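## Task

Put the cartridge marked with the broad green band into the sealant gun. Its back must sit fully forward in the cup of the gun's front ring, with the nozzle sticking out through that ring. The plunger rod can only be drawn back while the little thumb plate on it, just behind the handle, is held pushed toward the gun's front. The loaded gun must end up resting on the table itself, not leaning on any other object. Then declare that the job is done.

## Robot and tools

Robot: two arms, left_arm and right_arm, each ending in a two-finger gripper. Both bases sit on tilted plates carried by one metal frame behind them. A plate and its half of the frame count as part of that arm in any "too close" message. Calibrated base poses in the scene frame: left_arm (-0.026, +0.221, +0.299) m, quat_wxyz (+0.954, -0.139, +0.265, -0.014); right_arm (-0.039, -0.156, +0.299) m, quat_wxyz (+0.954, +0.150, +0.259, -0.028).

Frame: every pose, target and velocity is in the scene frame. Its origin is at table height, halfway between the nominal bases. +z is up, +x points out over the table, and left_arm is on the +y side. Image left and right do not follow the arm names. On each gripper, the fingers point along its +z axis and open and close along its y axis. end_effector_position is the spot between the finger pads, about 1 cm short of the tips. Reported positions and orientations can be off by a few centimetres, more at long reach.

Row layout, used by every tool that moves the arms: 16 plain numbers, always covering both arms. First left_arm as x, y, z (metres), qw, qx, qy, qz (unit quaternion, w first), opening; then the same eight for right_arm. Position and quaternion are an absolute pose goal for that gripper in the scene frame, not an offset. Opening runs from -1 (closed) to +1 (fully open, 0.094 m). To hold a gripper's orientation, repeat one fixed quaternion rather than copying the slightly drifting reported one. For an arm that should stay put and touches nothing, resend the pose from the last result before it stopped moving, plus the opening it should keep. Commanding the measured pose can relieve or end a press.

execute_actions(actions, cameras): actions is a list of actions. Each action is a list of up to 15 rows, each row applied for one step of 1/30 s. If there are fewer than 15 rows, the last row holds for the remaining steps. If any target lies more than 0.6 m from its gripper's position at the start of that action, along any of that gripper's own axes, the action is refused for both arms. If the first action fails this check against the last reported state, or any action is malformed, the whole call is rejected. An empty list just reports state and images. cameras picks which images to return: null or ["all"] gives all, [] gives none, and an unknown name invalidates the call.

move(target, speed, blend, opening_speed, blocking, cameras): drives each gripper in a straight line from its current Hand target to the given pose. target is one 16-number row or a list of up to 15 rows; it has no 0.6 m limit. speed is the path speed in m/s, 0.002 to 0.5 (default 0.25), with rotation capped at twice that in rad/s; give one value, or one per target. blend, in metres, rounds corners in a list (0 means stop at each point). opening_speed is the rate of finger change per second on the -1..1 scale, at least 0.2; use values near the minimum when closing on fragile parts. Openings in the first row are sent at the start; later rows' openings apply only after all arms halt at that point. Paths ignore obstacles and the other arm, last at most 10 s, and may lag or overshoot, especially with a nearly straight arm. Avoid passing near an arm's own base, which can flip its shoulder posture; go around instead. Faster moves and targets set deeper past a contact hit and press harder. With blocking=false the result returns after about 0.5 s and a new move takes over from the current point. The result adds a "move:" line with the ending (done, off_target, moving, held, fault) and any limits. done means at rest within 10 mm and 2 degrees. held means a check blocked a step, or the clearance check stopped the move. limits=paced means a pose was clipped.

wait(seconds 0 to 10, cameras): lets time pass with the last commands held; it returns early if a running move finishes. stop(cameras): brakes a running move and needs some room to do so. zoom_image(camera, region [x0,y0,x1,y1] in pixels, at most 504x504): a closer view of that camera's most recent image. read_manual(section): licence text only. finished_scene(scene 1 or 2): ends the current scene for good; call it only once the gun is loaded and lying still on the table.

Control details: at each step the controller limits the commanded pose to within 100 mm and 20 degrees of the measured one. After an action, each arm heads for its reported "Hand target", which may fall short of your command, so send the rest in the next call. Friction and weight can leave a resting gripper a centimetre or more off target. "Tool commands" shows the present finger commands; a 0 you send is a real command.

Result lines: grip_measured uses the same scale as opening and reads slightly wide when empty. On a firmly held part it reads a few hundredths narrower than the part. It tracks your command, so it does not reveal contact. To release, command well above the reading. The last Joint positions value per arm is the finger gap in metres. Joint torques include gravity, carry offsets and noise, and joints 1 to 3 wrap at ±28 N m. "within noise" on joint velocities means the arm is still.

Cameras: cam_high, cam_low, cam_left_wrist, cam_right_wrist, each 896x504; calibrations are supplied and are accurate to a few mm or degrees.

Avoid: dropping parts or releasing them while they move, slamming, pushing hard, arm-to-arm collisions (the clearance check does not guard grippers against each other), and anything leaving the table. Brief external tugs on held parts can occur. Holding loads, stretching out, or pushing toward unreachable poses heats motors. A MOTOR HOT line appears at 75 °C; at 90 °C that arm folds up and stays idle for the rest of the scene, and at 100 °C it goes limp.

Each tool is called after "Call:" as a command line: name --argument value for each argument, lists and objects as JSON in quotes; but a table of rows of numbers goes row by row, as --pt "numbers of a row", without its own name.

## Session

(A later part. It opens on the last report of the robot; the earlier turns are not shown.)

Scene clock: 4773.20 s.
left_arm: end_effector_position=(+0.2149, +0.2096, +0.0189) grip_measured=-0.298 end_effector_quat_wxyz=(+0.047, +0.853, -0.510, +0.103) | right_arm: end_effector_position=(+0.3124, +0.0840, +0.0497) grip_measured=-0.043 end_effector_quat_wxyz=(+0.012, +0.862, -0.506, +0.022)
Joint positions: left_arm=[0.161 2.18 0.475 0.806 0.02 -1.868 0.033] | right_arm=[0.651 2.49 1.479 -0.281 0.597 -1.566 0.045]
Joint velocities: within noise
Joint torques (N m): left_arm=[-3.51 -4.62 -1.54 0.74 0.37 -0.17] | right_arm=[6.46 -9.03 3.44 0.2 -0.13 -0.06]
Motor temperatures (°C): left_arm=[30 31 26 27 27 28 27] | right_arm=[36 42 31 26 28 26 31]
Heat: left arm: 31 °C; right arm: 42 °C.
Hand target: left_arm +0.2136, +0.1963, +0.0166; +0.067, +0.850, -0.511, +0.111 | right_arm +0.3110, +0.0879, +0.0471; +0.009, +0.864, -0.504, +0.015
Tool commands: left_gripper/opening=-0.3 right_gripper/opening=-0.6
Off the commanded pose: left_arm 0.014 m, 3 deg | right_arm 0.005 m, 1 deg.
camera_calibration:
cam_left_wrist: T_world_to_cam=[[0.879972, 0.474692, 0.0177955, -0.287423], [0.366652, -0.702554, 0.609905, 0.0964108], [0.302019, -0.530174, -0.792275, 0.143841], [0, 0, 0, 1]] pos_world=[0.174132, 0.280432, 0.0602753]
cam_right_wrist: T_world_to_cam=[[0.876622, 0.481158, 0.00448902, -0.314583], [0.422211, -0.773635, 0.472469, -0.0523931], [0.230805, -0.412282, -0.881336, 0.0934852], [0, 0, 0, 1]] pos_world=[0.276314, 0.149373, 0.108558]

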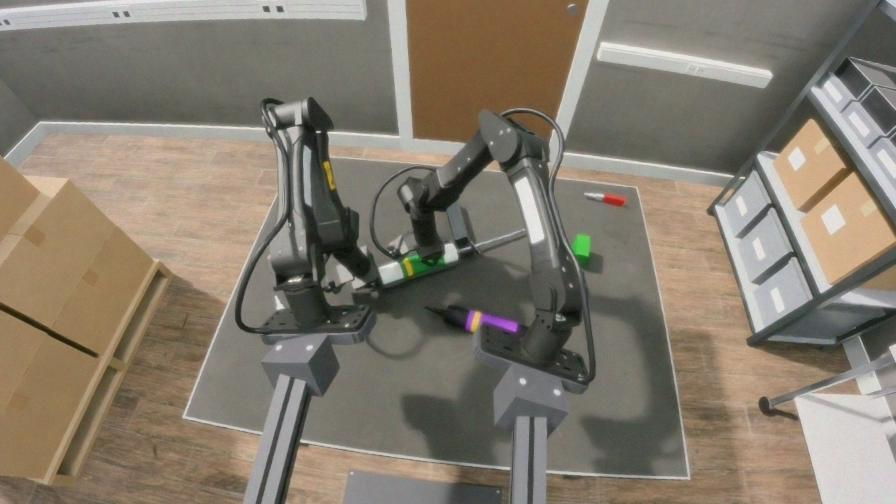

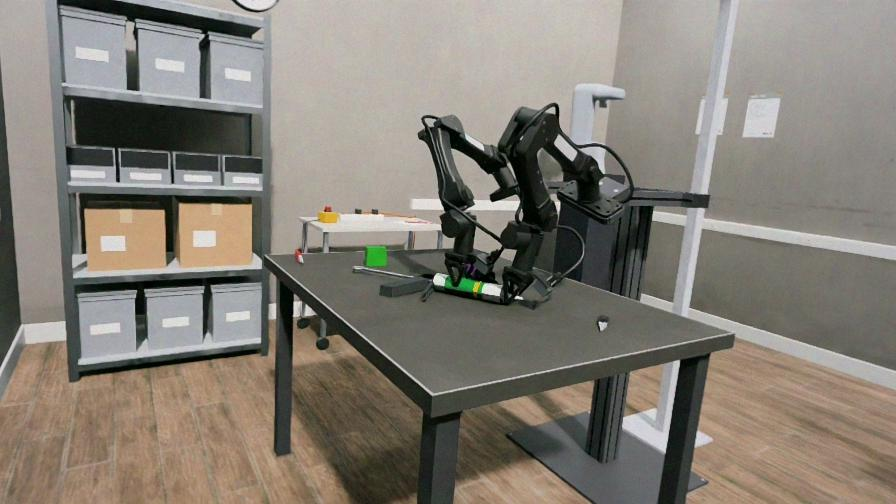

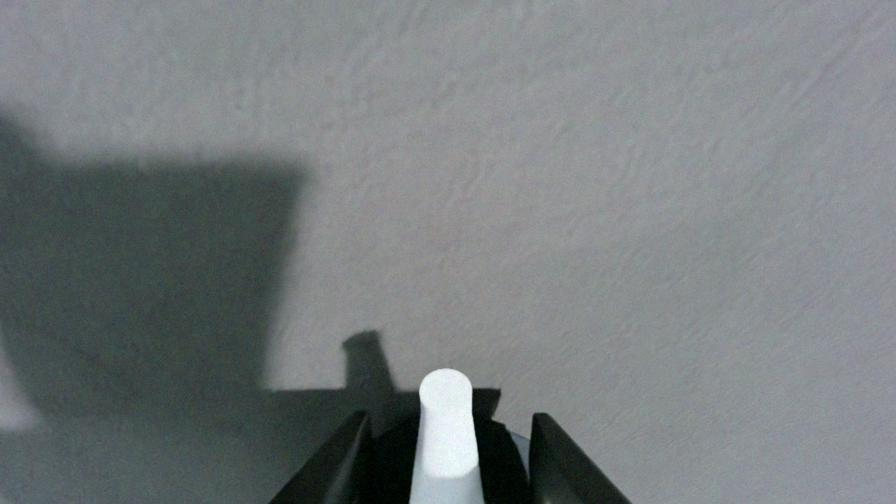

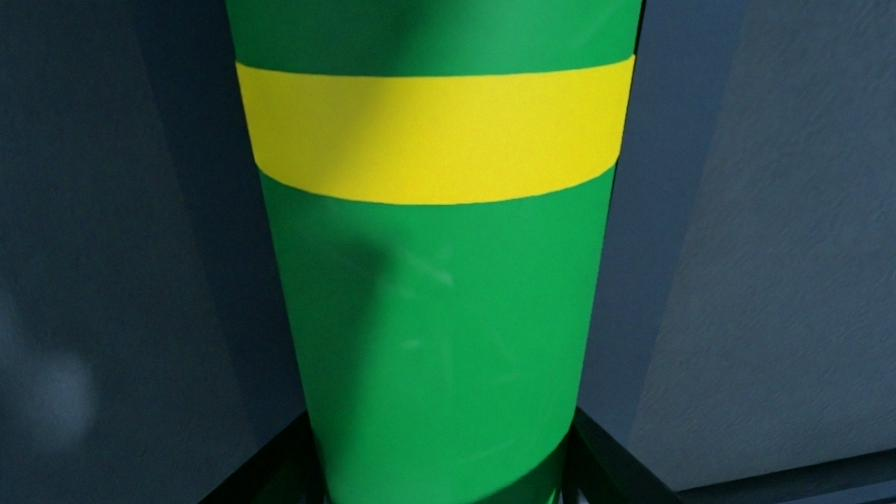

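Call:
move --target '[0.219, 0.187, 0.016, -0.0672, -0.8498, 0.5106, -0.1119, -0.3, 0.311, 0.088, 0.047, -0.0088, -0.8637, 0.5037, -0.0151, -0.6]' --speed 0.02 --cameras '["cam_left_wrist","cam_right_wrist"]'

Call:
move --target '[0.224, 0.178, 0.016, -0.0672, -0.8498, 0.5106, -0.1119, -0.3, 0.311, 0.088, 0.047, -0.0088, -0.8637, 0.5037, -0.0151, -0.6]' --speed 0.02 --cameras '["cam_left_wrist","cam_right_wrist"]'

Scene clock: 4780.57 s.
left_arm: end_effector_position=(+0.2157, +0.2061, +0.0180) grip_measured=-0.298 end_effector_quat_wxyz=(+0.042, +0.855, -0.508, +0.091) | right_arm: end_effector_position=(+0.3140, +0.0808, +0.0496) grip_measured=-0.043 end_effector_quat_wxyz=(+0.017, +0.863, -0.505, +0.029)
Joint positions: left_arm=[0.13 2.18 0.487 0.784 -0.024 -1.899 0.033] | right_arm=[0.65 2.49 1.479 -0.281 0.614 -1.569 0.045]
Joint velocities: within noise
Joint torques (N m): left_arm=[-4.4 -4.79 -1.18 0.82 0.5 -0.18] | right_arm=[6.54 -9.07 3.33 0.22 -0.29 -0.01]
Motor temperatures (°C): left_arm=[30 31 26 27 27 28 27] | right_arm=[36 42 31 26 28 26 31]
Heat: left arm: 31 °C; right arm: 42 °C.
Hand target: left_arm +0.2186, +0.1876, +0.0169; +0.067, +0.850, -0.511, +0.111 | right_arm +0.3110, +0.0879, +0.0472; +0.009, +0.864, -0.504, +0.015
Off the commanded pose: left_arm 0.019 m, 4 deg | right_arm 0.008 m, 2 deg.
move: off_target (left_arm)
camera_calibration:
cam_left_wrist: T_world_to_cam=[[0.877232, 0.479857, 0.0141759, -0.286845], [0.380426, -0.712866, 0.589151, 0.0937785], [0.292813, -0.511429, -0.807899, 0.139474], [0, 0, 0, 1]] pos_world=[0.175114, 0.275827, 0.0614973]
cam_right_wrist: T_world_to_cam=[[0.875578, 0.48306, 0.00393193, -0.314313], [0.419919, -0.765103, 0.488145, -0.0562793], [0.238812, -0.425758, -0.872754, 0.0898714], [0, 0, 0, 1]] pos_world=[0.277376, 0.147036, 0.107144]
Images, in order (width x height): cam_left_wrist 896x504, cam_right_wrist 896x504.

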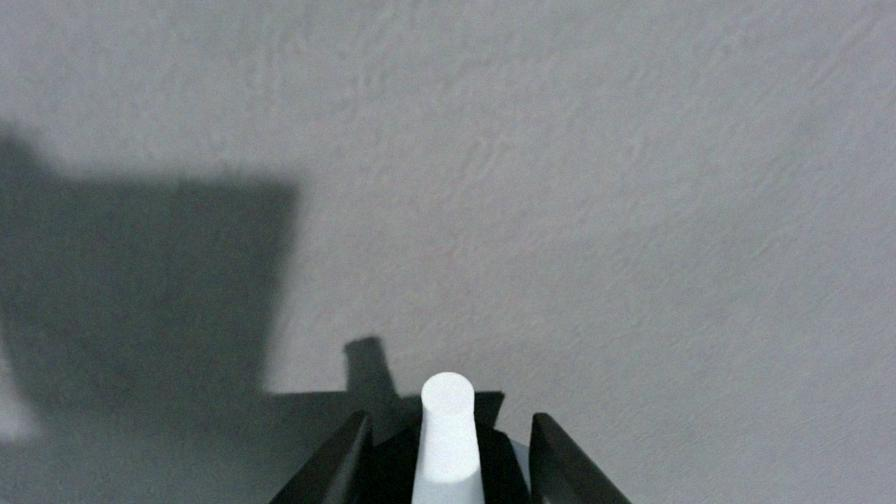

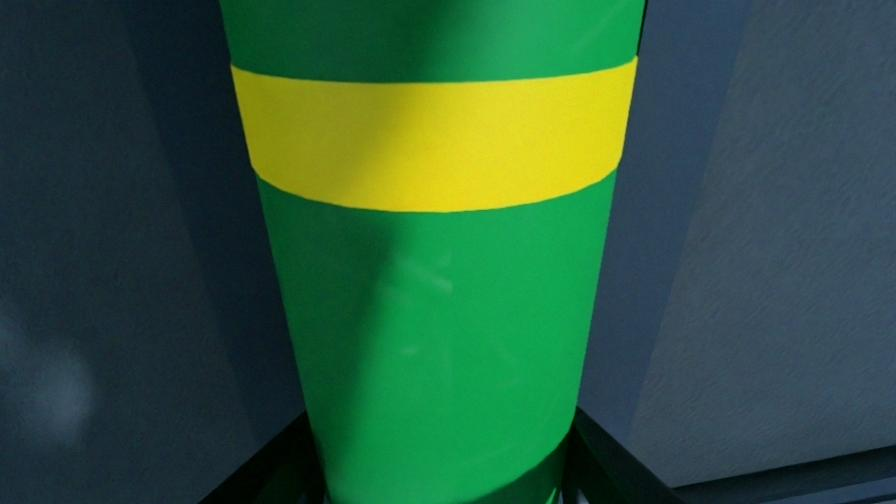

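Scene clock: 4781.47 s.
left_arm: end_effector_position=(+0.2164, +0.2021, +0.0173) grip_measured=-0.298 end_effector_quat_wxyz=(+0.037, +0.858, -0.506, +0.080) | right_arm: end_effector_position=(+0.3158, +0.0769, +0.0494) grip_measured=-0.043 end_effector_quat_wxyz=(+0.023, +0.862, -0.504, +0.037)
Joint positions: left_arm=[0.098 2.18 0.5 0.759 -0.064 -1.931 0.033] | right_arm=[0.648 2.49 1.479 -0.281 0.634 -1.571 0.045]
Joint velocities: within noise
Joint torques (N m): left_arm=[-5.07 -4.92 -0.77 0.85 0.72 -0.14] | right_arm=[6.65 -9.1 3.4 0.22 -0.49 -0.01]
Motor temperatures (°C): left_arm=[30 31 26 27 27 28 27] | right_arm=[36 42 31 26 28 26 31]
Heat: left arm: 31 °C; right arm: 42 °C.
Hand target: left_arm +0.2232, +0.1788, +0.0174; +0.067, +0.850, -0.511, +0.111 | right_arm +0.3109, +0.0877, +0.0474; +0.009, +0.864, -0.504, +0.016
Off the commanded pose: left_arm 0.025 m, 5 deg | right_arm 0.012 m, 3 deg.
move: off_target (left_arm, right_arm)
camera_calibration:
cam_left_wrist: T_world_to_cam=[[0.873935, 0.485948, 0.00958717, -0.285982], [0.394561, -0.720826, 0.569852, 0.0898871], [0.283829, -0.494231, -0.821692, 0.135386], [0, 0, 0, 1]] pos_world=[0.176038, 0.270678, 0.0627653]
cam_right_wrist: T_world_to_cam=[[0.875194, 0.483766, 0.00234491, -0.313851], [0.41637, -0.755717, 0.505498, -0.0603776], [0.246315, -0.441433, -0.862824, 0.0860091], [0, 0, 0, 1]] pos_world=[0.278634, 0.144169, 0.105467]
Images, in order (width x height): cam_left_wrist 896x504, cam_right_wrist 896x504.

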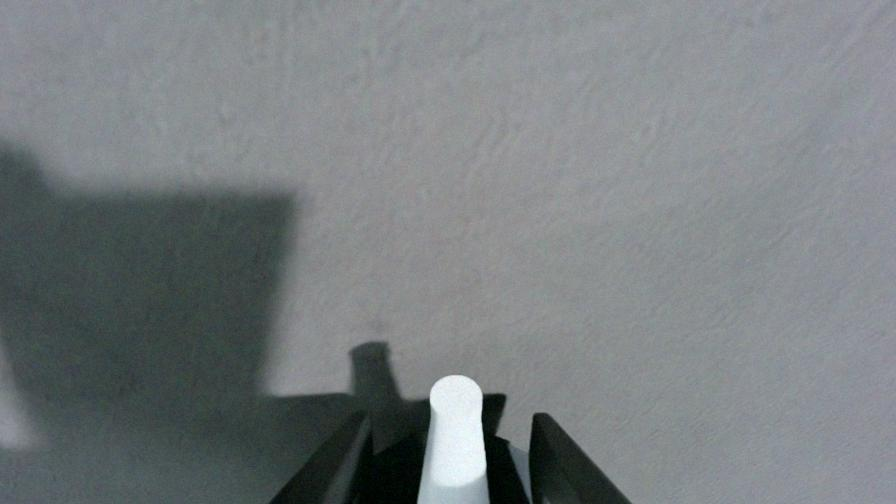

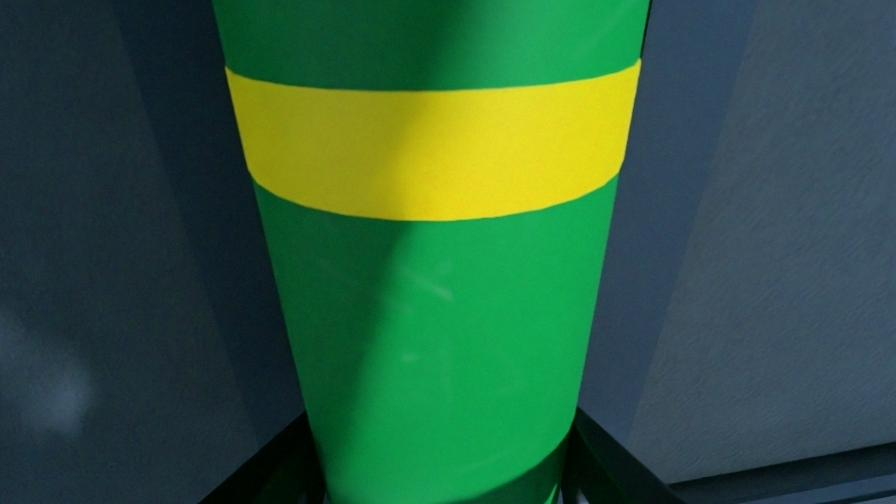

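Call:
move --pt "0.224 0.178 0.016 -0.0672 -0.8498 0.5106 -0.1119 -0.3 0.310 0.090 0.056 -0.0088 -0.8637 0.5037 -0.0151 -0.6" --pt "0.224 0.178 0.016 -0.0672 -0.8498 0.5106 -0.1119 -0.3 0.308 0.093 0.064 -0.0088 -0.8637 0.5037 -0.0151 -0.6" --speed 0.02 --cameras '["cam_left_wrist","cam_right_wrist"]'

Scene clock: 4808.83 s.
left_arm: end_effector_position=(+0.2169, +0.2012, +0.0173) grip_measured=-0.298 end_effector_quat_wxyz=(+0.038, +0.858, -0.506, +0.080) | right_arm: end_effector_position=(+0.3139, +0.0749, +0.0495) grip_measured=-0.044 end_effector_quat_wxyz=(+0.028, +0.859, -0.510, +0.037)
Joint positions: left_arm=[0.096 2.18 0.502 0.756 -0.065 -1.933 0.033] | right_arm=[0.648 2.49 1.479 -0.294 0.639 -1.551 0.045]
Joint velocities: within noise
Joint torques (N m): left_arm=[-4.89 -4.79 -0.98 0.89 0.66 -0.14] | right_arm=[9.31 -11.75 2.07 -0.08 -0.42 0.17]
Motor temperatures (°C): left_arm=[30 31 26 27 27 28 27] | right_arm=[36 42 30 26 28 26 31]
Heat: left arm: 31 °C; right arm: 42 °C.
Hand target: left_arm +0.2233, +0.1787, +0.0174; +0.067, +0.850, -0.511, +0.111 | right_arm +0.3078, +0.0925, +0.0637; +0.009, +0.864, -0.503, +0.016
Off the commanded pose: left_arm 0.024 m, 5 deg | right_arm 0.024 m, 3 deg.
move: off_target (left_arm, right_arm)
camera_calibration:
cam_left_wrist: T_world_to_cam=[[0.874115, 0.485636, 0.00897613, -0.28596], [0.394305, -0.720274, 0.570727, 0.0890266], [0.283631, -0.495342, -0.821091, 0.135065], [0, 0, 0, 1]] pos_world=[0.17655, 0.269899, 0.0626574]
cam_right_wrist: T_world_to_cam=[[0.881663, 0.471835, -0.00650871, -0.311869], [0.408801, -0.756843, 0.509971, -0.0589772], [0.235696, -0.452283, -0.860167, 0.0896539], [0, 0, 0, 1]] pos_world=[0.277942, 0.143063, 0.105164]
Images, in order (width x height): cam_left_wrist 896x504, cam_right_wrist 896x504.

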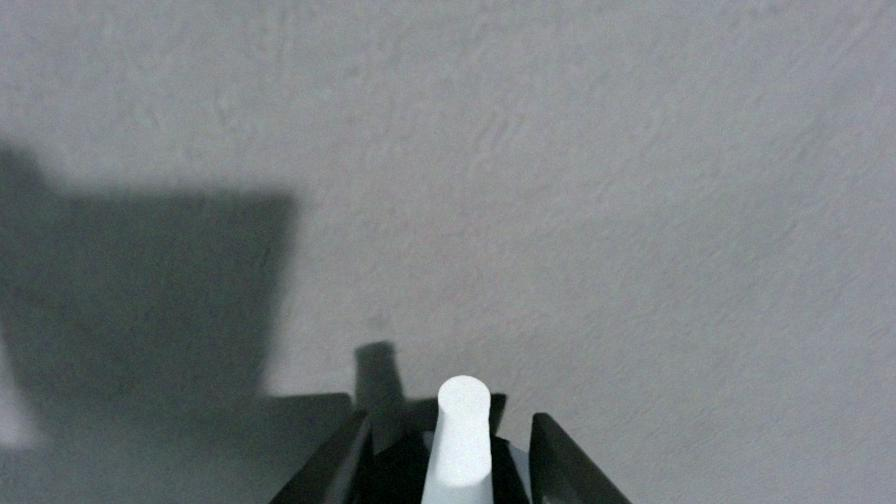

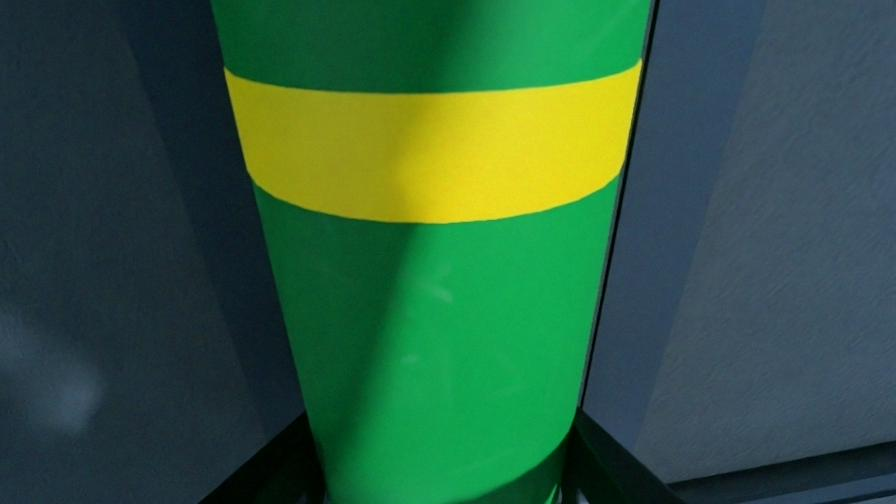

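Call:
move --target '[0.224, 0.178, 0.016, -0.0672, -0.8498, 0.5106, -0.1119, -0.3, 0.308, 0.093, 0.074, -0.0088, -0.8637, 0.5037, -0.0151, -0.6]' --speed 0.02 --cameras '["cam_left_wrist","cam_right_wrist"]'

Call:
move --target '[0.224, 0.178, 0.016, -0.0672, -0.8498, 0.5106, -0.1119, -0.3, 0.308, 0.093, 0.082, -0.0088, -0.8637, 0.5037, -0.0151, -0.6]' --speed 0.02 --cameras '["cam_left_wrist","cam_right_wrist"]'

Scene clock: 4815.77 s.
left_arm: end_effector_position=(+0.2181, +0.1990, +0.0175) grip_measured=-0.298 end_effector_quat_wxyz=(+0.040, +0.857, -0.507, +0.083) | right_arm: end_effector_position=(+0.3140, +0.0728, +0.0524) grip_measured=-0.044 end_effector_quat_wxyz=(+0.031, +0.856, -0.515, +0.036)
Joint positions: left_arm=[0.092 2.18 0.504 0.755 -0.059 -1.933 0.033] | right_arm=[0.648 2.481 1.479 -0.312 0.64 -1.534 0.045]
Joint velocities: within noise
Joint torques (N m): left_arm=[-4.49 -4.93 -1.07 0.92 0.61 -0.15] | right_arm=[10.26 -13.03 1.33 -0.17 -0.45 0.15]
Motor temperatures (°C): left_arm=[30 31 26 27 27 28 27] | right_arm=[37 43 30 26 28 26 31]
Heat: left arm: 31 °C; right arm: 43 °C.
Hand target: left_arm +0.2233, +0.1786, +0.0172; +0.067, +0.850, -0.511, +0.111 | right_arm +0.3078, +0.0924, +0.0731; +0.009, +0.864, -0.504, +0.015
Off the commanded pose: left_arm 0.022 m, 5 deg | right_arm 0.030 m, 4 deg.
move: off_target (left_arm, right_arm)
camera_calibration:
cam_left_wrist: T_world_to_cam=[[0.875687, 0.482812, 0.00806728, -0.285666], [0.390287, -0.717513, 0.576933, 0.0870958], [0.284339, -0.502064, -0.816752, 0.134946], [0, 0, 0, 1]] pos_world=[0.177791, 0.268167, 0.0622734]
cam_right_wrist: T_world_to_cam=[[0.886915, 0.461747, -0.013102, -0.311489], [0.402882, -0.75935, 0.510953, -0.0600399], [0.225982, -0.45845, -0.859509, 0.0945965], [0, 0, 0, 1]] pos_world=[0.279076, 0.141606, 0.107903]
Images, in order (width x height): cam_left_wrist 896x504, cam_right_wrist 896x504.

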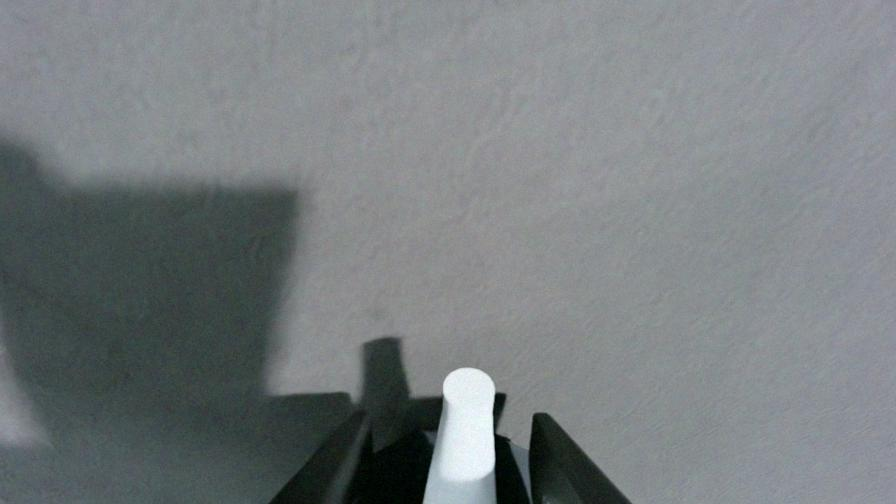

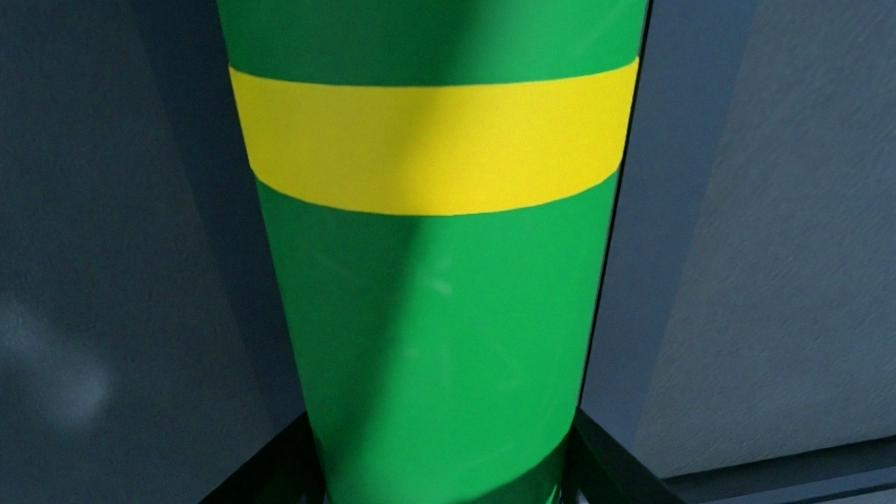

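Scene clock: 4816.63 s.
left_arm: end_effector_position=(+0.2184, +0.1969, +0.0179) grip_measured=-0.298 end_effector_quat_wxyz=(+0.044, +0.856, -0.508, +0.086) | right_arm: end_effector_position=(+0.3124, +0.0712, +0.0574) grip_measured=-0.045 end_effector_quat_wxyz=(+0.034, +0.854, -0.518, +0.034)
Joint positions: left_arm=[0.09 2.18 0.504 0.755 -0.051 -1.933 0.033] | right_arm=[0.653 2.466 1.471 -0.331 0.64 -1.515 0.045]
Joint velocities: within noise
Joint torques (N m): left_arm=[-4.38 -4.81 -1.07 0.96 0.54 -0.09] | right_arm=[10.71 -13.39 1.55 -0.19 -0.39 0.07]
Motor temperatures (°C): left_arm=[30 31 26 27 27 28 27] | right_arm=[37 44 30 26 28 26 31]
Heat: left arm: 31 °C; right arm: 44 °C.
Hand target: left_arm +0.2235, +0.1785, +0.0170; +0.067, +0.850, -0.511, +0.111 | right_arm +0.3077, +0.0924, +0.0809; +0.009, +0.864, -0.503, +0.015
Off the commanded pose: left_arm 0.020 m, 4 deg | right_arm 0.033 m, 4 deg.
move: off_target (left_arm, right_arm)
camera_calibration:
cam_left_wrist: T_world_to_cam=[[0.876888, 0.480666, 0.00523206, -0.284674], [0.387471, -0.713228, 0.5841, 0.0848151], [0.284489, -0.510163, -0.811665, 0.135572], [0, 0, 0, 1]] pos_world=[0.178195, 0.26649, 0.0619883]
cam_right_wrist: T_world_to_cam=[[0.890977, 0.453643, -0.0191751, -0.309691], [0.398876, -0.761838, 0.510393, -0.0616529], [0.216928, -0.462397, -0.859728, 0.101661], [0, 0, 0, 1]] pos_world=[0.278466, 0.140527, 0.11293]
Images, in order (width x height): cam_left_wrist 896x504, cam_right_wrist 896x504.

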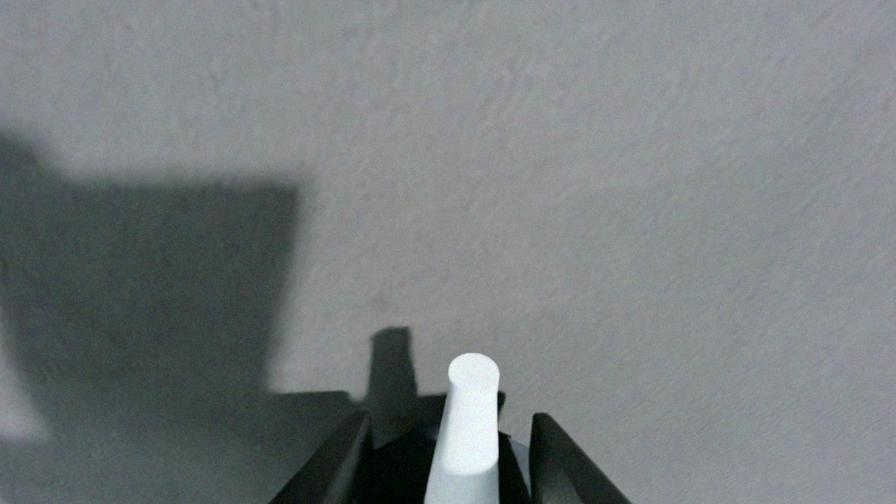

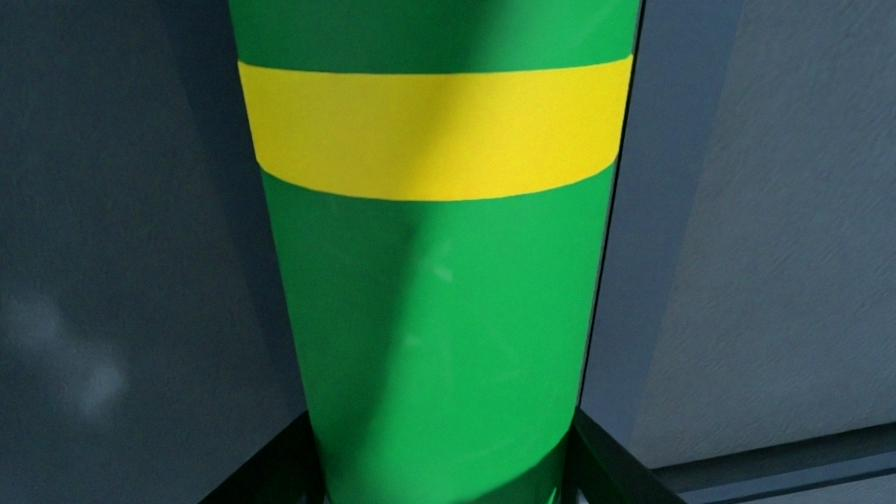

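Call:
wait --seconds 0.1

Call:
zoom_image --camera "cam_low" --region '[360, 220, 560, 332]'

Scene clock: 4821.03 s.
left_arm: end_effector_position=(+0.2184, +0.1969, +0.0179) grip_measured=-0.298 end_effector_quat_wxyz=(+0.044, +0.856, -0.508, +0.086) | right_arm: end_effector_position=(+0.3124, +0.0712, +0.0574) grip_measured=-0.045 end_effector_quat_wxyz=(+0.034, +0.854, -0.519, +0.034)
Joint positions: left_arm=[0.09 2.18 0.504 0.755 -0.051 -1.933 0.033] | right_arm=[0.653 2.466 1.471 -0.331 0.64 -1.514 0.045]
Joint velocities: within noise
Joint torques (N m): left_arm=[-4.27 -4.62 -0.96 0.93 0.53 -0.11] | right_arm=[10.74 -13.33 1.54 -0.16 -0.41 0.06]
Motor temperatures (°C): left_arm=[30 31 26 27 27 28 27] | right_arm=[37 45 30 26 28 26 31]
Heat: left arm: 31 °C; right arm: 45 °C.
Hand target: left_arm +0.2235, +0.1785, +0.0170; +0.067, +0.850, -0.511, +0.111 | right_arm +0.3077, +0.0924, +0.0809; +0.009, +0.864, -0.503, +0.015
Tool commands: left_gripper/opening=-0.3 right_gripper/opening=-0.6
Off the commanded pose: left_arm 0.020 m, 4 deg | right_arm 0.033 m, 4 deg.
wait: 0.10 s; at rest from the start
camera_calibration:
cam_left_wrist: T_world_to_cam=[[0.876888, 0.480666, 0.00523206, -0.284674], [0.387471, -0.713228, 0.5841, 0.0848151], [0.284489, -0.510163, -0.811665, 0.135572], [0, 0, 0, 1]] pos_world=[0.178195, 0.26649, 0.0619883]
cam_right_wrist: T_world_to_cam=[[0.891323, 0.452967, -0.0191042, -0.309755], [0.398261, -0.76215, 0.510408, -0.0614394], [0.216637, -0.462546, -0.85972, 0.101762], [0, 0, 0, 1]] pos_world=[0.278515, 0.140552, 0.112928]

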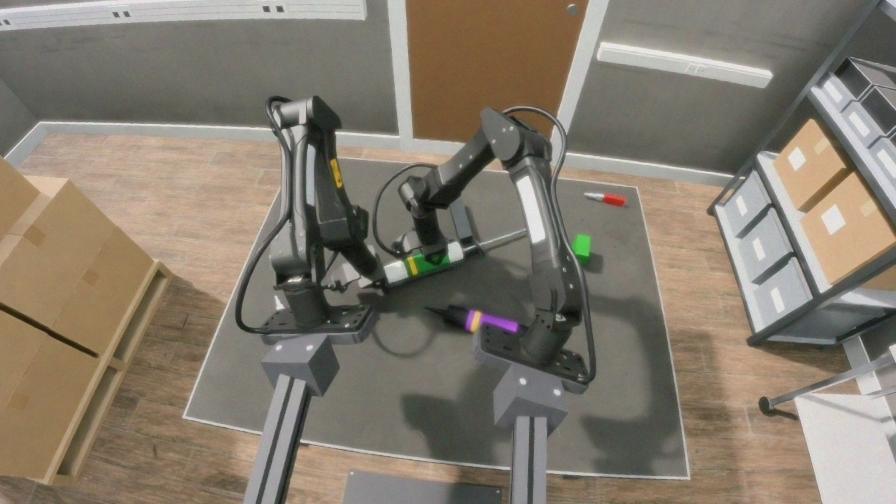

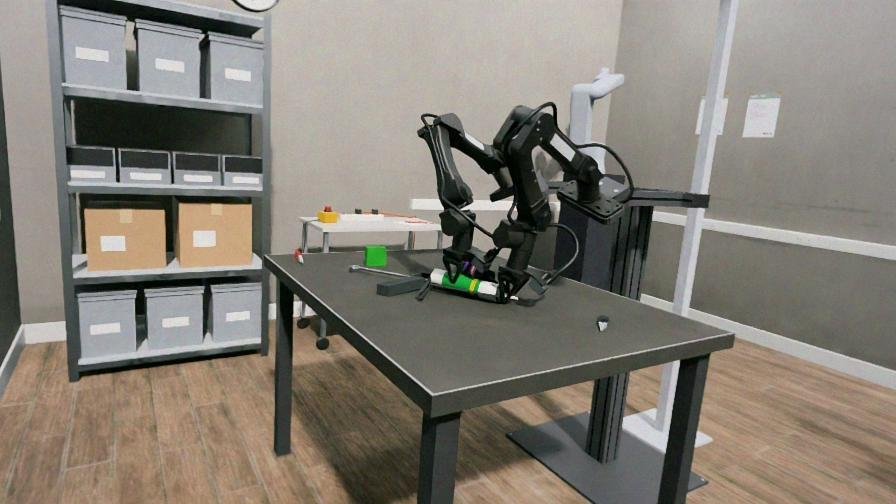

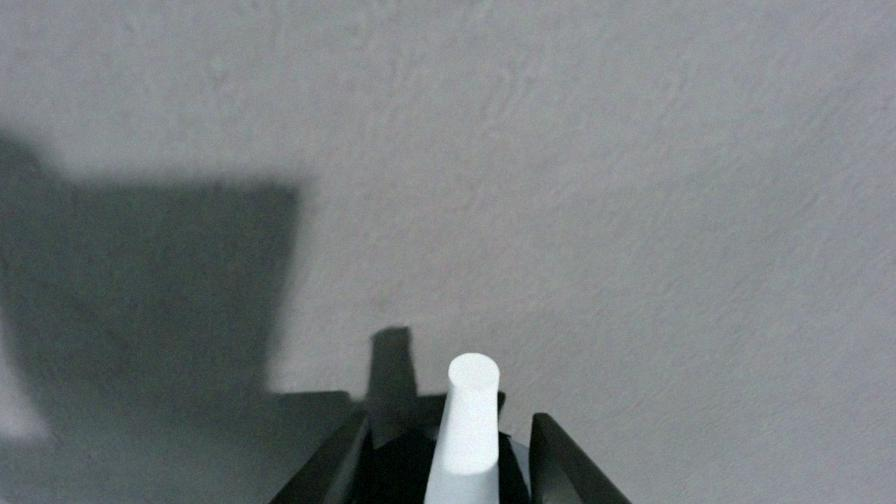

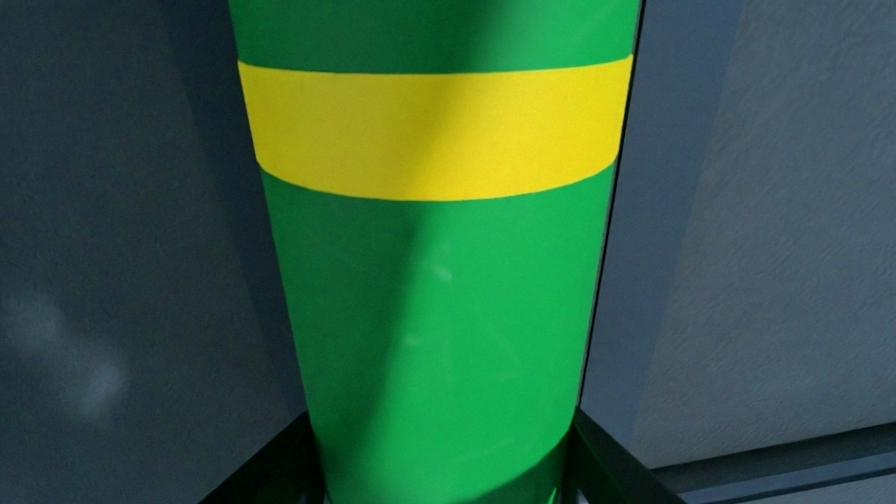

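Scaled by 2.520.

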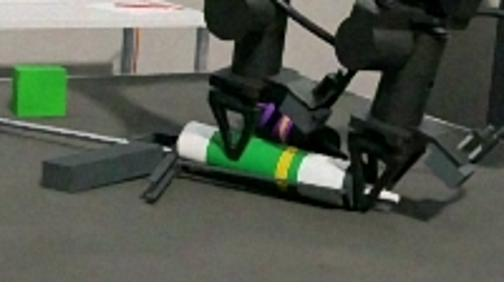

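Call:
move --pt "0.224 0.178 0.016 -0.0672 -0.8498 0.5106 -0.1119 -0.3 0.304 0.100 0.070 -0.0088 -0.8637 0.5037 -0.0151 -0.6" --pt "0.224 0.178 0.016 -0.0672 -0.8498 0.5106 -0.1119 -0.3 0.302 0.104 0.045 -0.0088 -0.8637 0.5037 -0.0151 -0.6" --speed 0.03

Call:
zoom_image --camera "cam_low" --region '[360, 220, 560, 332]'

Scene clock: 4837.20 s.
left_arm: end_effector_position=(+0.2192, +0.1971, +0.0177) grip_measured=-0.298 end_effector_quat_wxyz=(+0.043, +0.856, -0.507, +0.087) | right_arm: end_effector_position=(+0.3144, +0.0818, +0.0669) grip_measured=-0.600 end_effector_quat_wxyz=(+0.043, +0.868, -0.492, +0.057)
Joint positions: left_arm=[0.09 2.18 0.506 0.755 -0.053 -1.934 0.033] | right_arm=[0.697 2.486 1.514 -0.376 0.701 -1.526 0.019]
Joint velocities: within noise
Joint torques (N m): left_arm=[-4.26 -4.71 -1.26 0.92 0.58 -0.16] | right_arm=[5.89 -6.56 2.92 0.94 -1.05 -0.03]
Motor temperatures (°C): left_arm=[30 31 26 28 27 28 27] | right_arm=[38 47 30 26 28 26 31]
Heat: left arm: 31 °C; right arm: 47 °C.
Hand target: left_arm +0.2235, +0.1785, +0.0170; +0.067, +0.850, -0.511, +0.111 | right_arm +0.3014, +0.1024, +0.0484; +0.012, +0.864, -0.503, +0.016
Off the commanded pose: left_arm 0.020 m, 4 deg | right_arm 0.034 m, 6 deg.
move: off_target (left_arm, right_arm)
camera_calibration:
cam_left_wrist: T_world_to_cam=[[0.876446, 0.481445, 0.00728553, -0.285671], [0.387167, -0.713653, 0.583782, 0.0849413], [0.286258, -0.508832, -0.811878, 0.13466], [0, 0, 0, 1]] pos_world=[0.178942, 0.266673, 0.0618213]
cam_right_wrist: T_world_to_cam=[[0.862274, 0.506245, -0.0141302, -0.311675], [0.428786, -0.714925, 0.55229, -0.0752687], [0.269492, -0.482284, -0.833532, 0.0976505], [0, 0, 0, 1]] pos_world=[0.274707, 0.151068, 0.118561]

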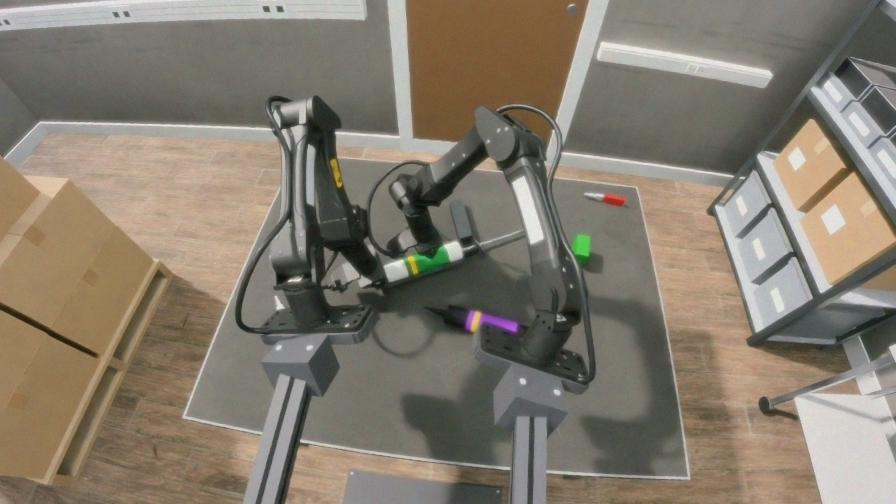

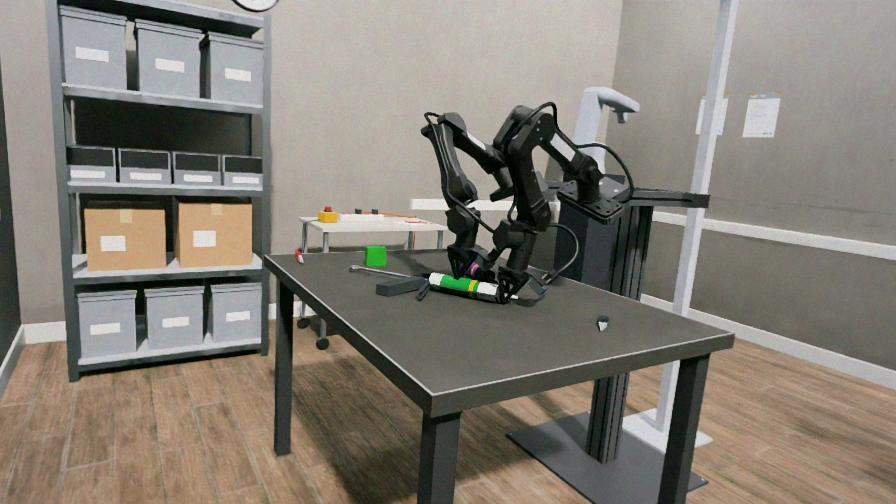

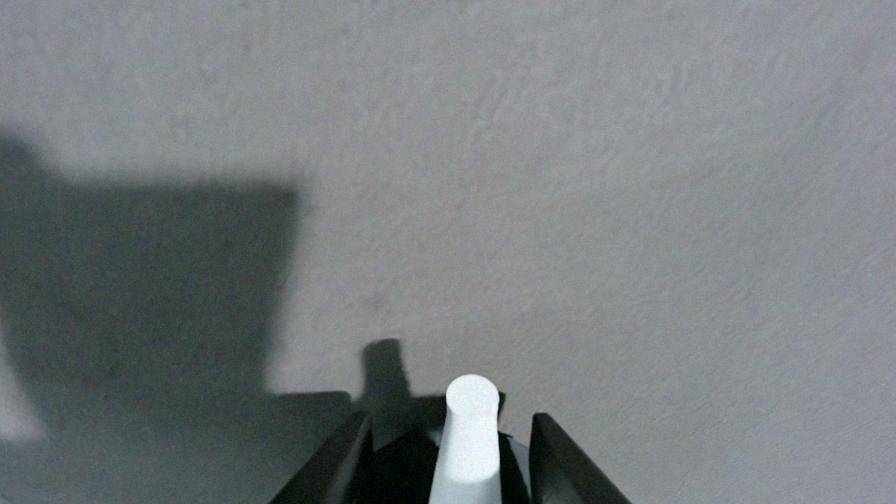

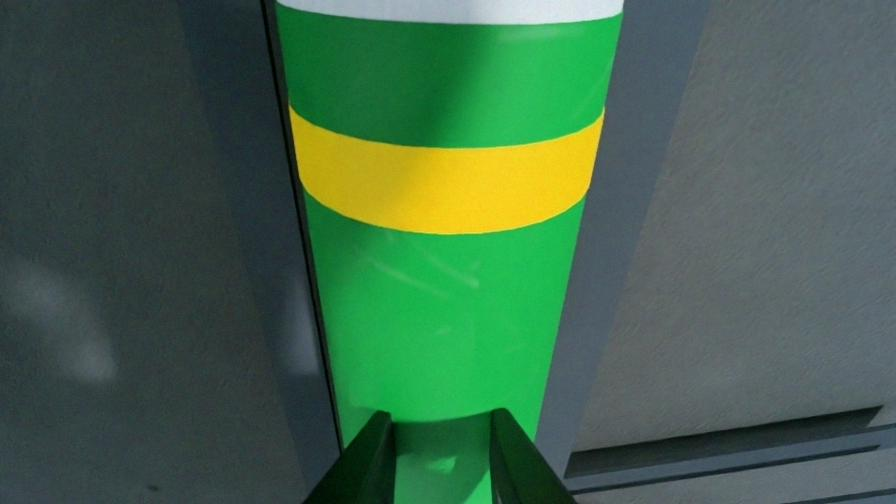

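Scaled by 2.520.

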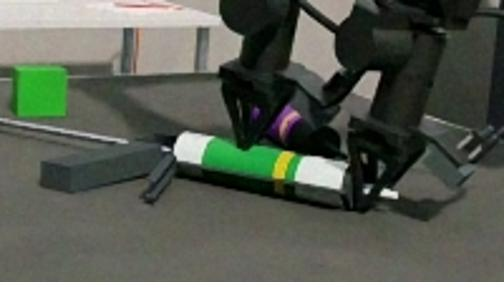

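Call:
move --target '[0.224, 0.178, 0.016, -0.0672, -0.8498, 0.5106, -0.1119, -0.3, 0.310, 0.090, 0.11, -0.0088, -0.8637, 0.5037, -0.0151, -0.6]' --speed 0.08 --cameras '["cam_left_wrist","cam_right_wrist"]'

Scene clock: 4846.60 s.
left_arm: end_effector_position=(+0.2225, +0.1918, +0.0184) grip_measured=-0.298 end_effector_quat_wxyz=(+0.050, +0.854, -0.508, +0.096) | right_arm: end_effector_position=(+0.3136, +0.0820, +0.0976) grip_measured=-0.600 end_effector_quat_wxyz=(+0.019, +0.860, -0.510, +0.022)
Joint positions: left_arm=[0.084 2.18 0.512 0.755 -0.033 -1.936 0.033] | right_arm=[0.708 2.372 1.455 -0.429 0.618 -1.48 0.019]
Joint velocities: within noise
Joint torques (N m): left_arm=[-3.85 -4.6 -1.32 0.97 0.42 -0.09] | right_arm=[8.51 -11.86 1.92 0.03 -0.14 0.06]
Motor temperatures (°C): left_arm=[30 31 26 28 27 28 27] | right_arm=[37 43 30 27 28 26 30]
Heat: left arm: 31 °C; right arm: 43 °C.
Hand target: left_arm +0.2237, +0.1782, +0.0166; +0.067, +0.850, -0.511, +0.111 | right_arm +0.3100, +0.0899, +0.1096; +0.009, +0.864, -0.504, +0.015
Off the commanded pose: left_arm 0.014 m, 3 deg | right_arm 0.015 m, 2 deg.
move: off_target (left_arm, right_arm)
camera_calibration:
cam_left_wrist: T_world_to_cam=[[0.878125, 0.478408, 0.00471025, -0.285733], [0.379132, -0.70184, 0.603058, 0.0786189], [0.291814, -0.527775, -0.797683, 0.133698], [0, 0, 0, 1]] pos_world=[0.182087, 0.262437, 0.0605829]
cam_right_wrist: T_world_to_cam=[[0.881361, 0.472382, -0.00765288, -0.314466], [0.417877, -0.771906, 0.479103, -0.076547], [0.220412, -0.425461, -0.877725, 0.138551], [0, 0, 0, 1]] pos_world=[0.278607, 0.148409, 0.155877]
Images, in order (width x height): cam_left_wrist 896x504, cam_right_wrist 896x504.

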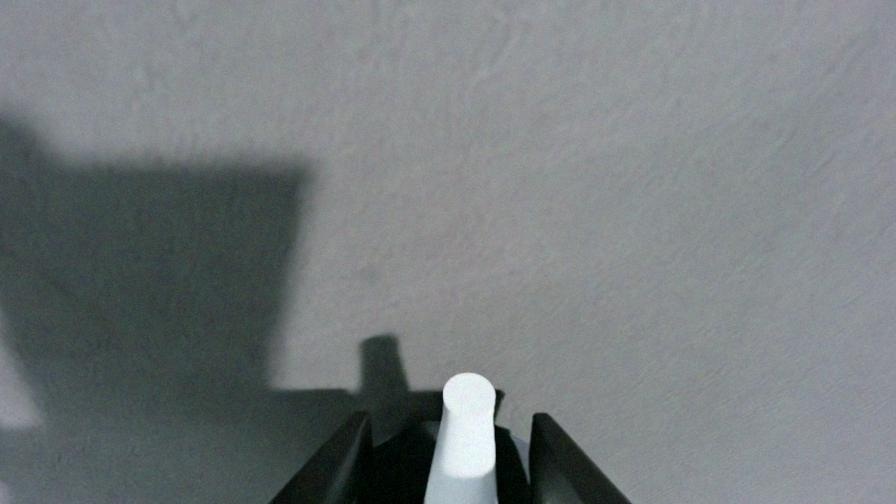

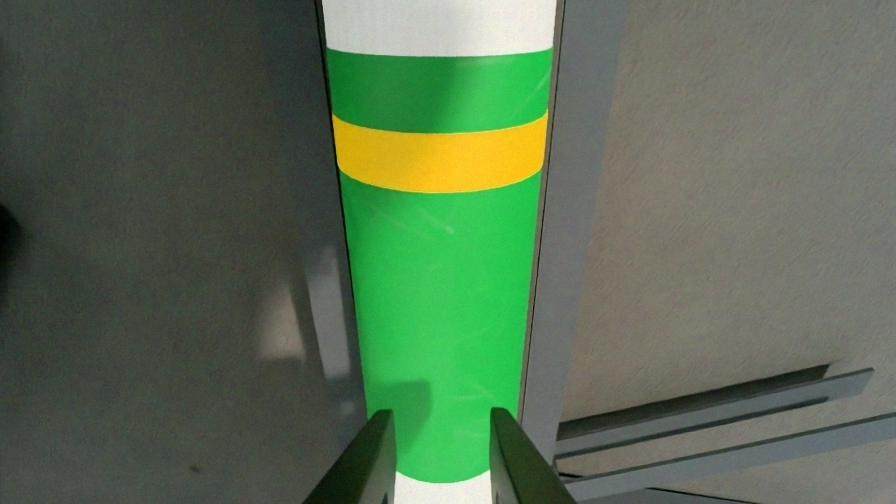

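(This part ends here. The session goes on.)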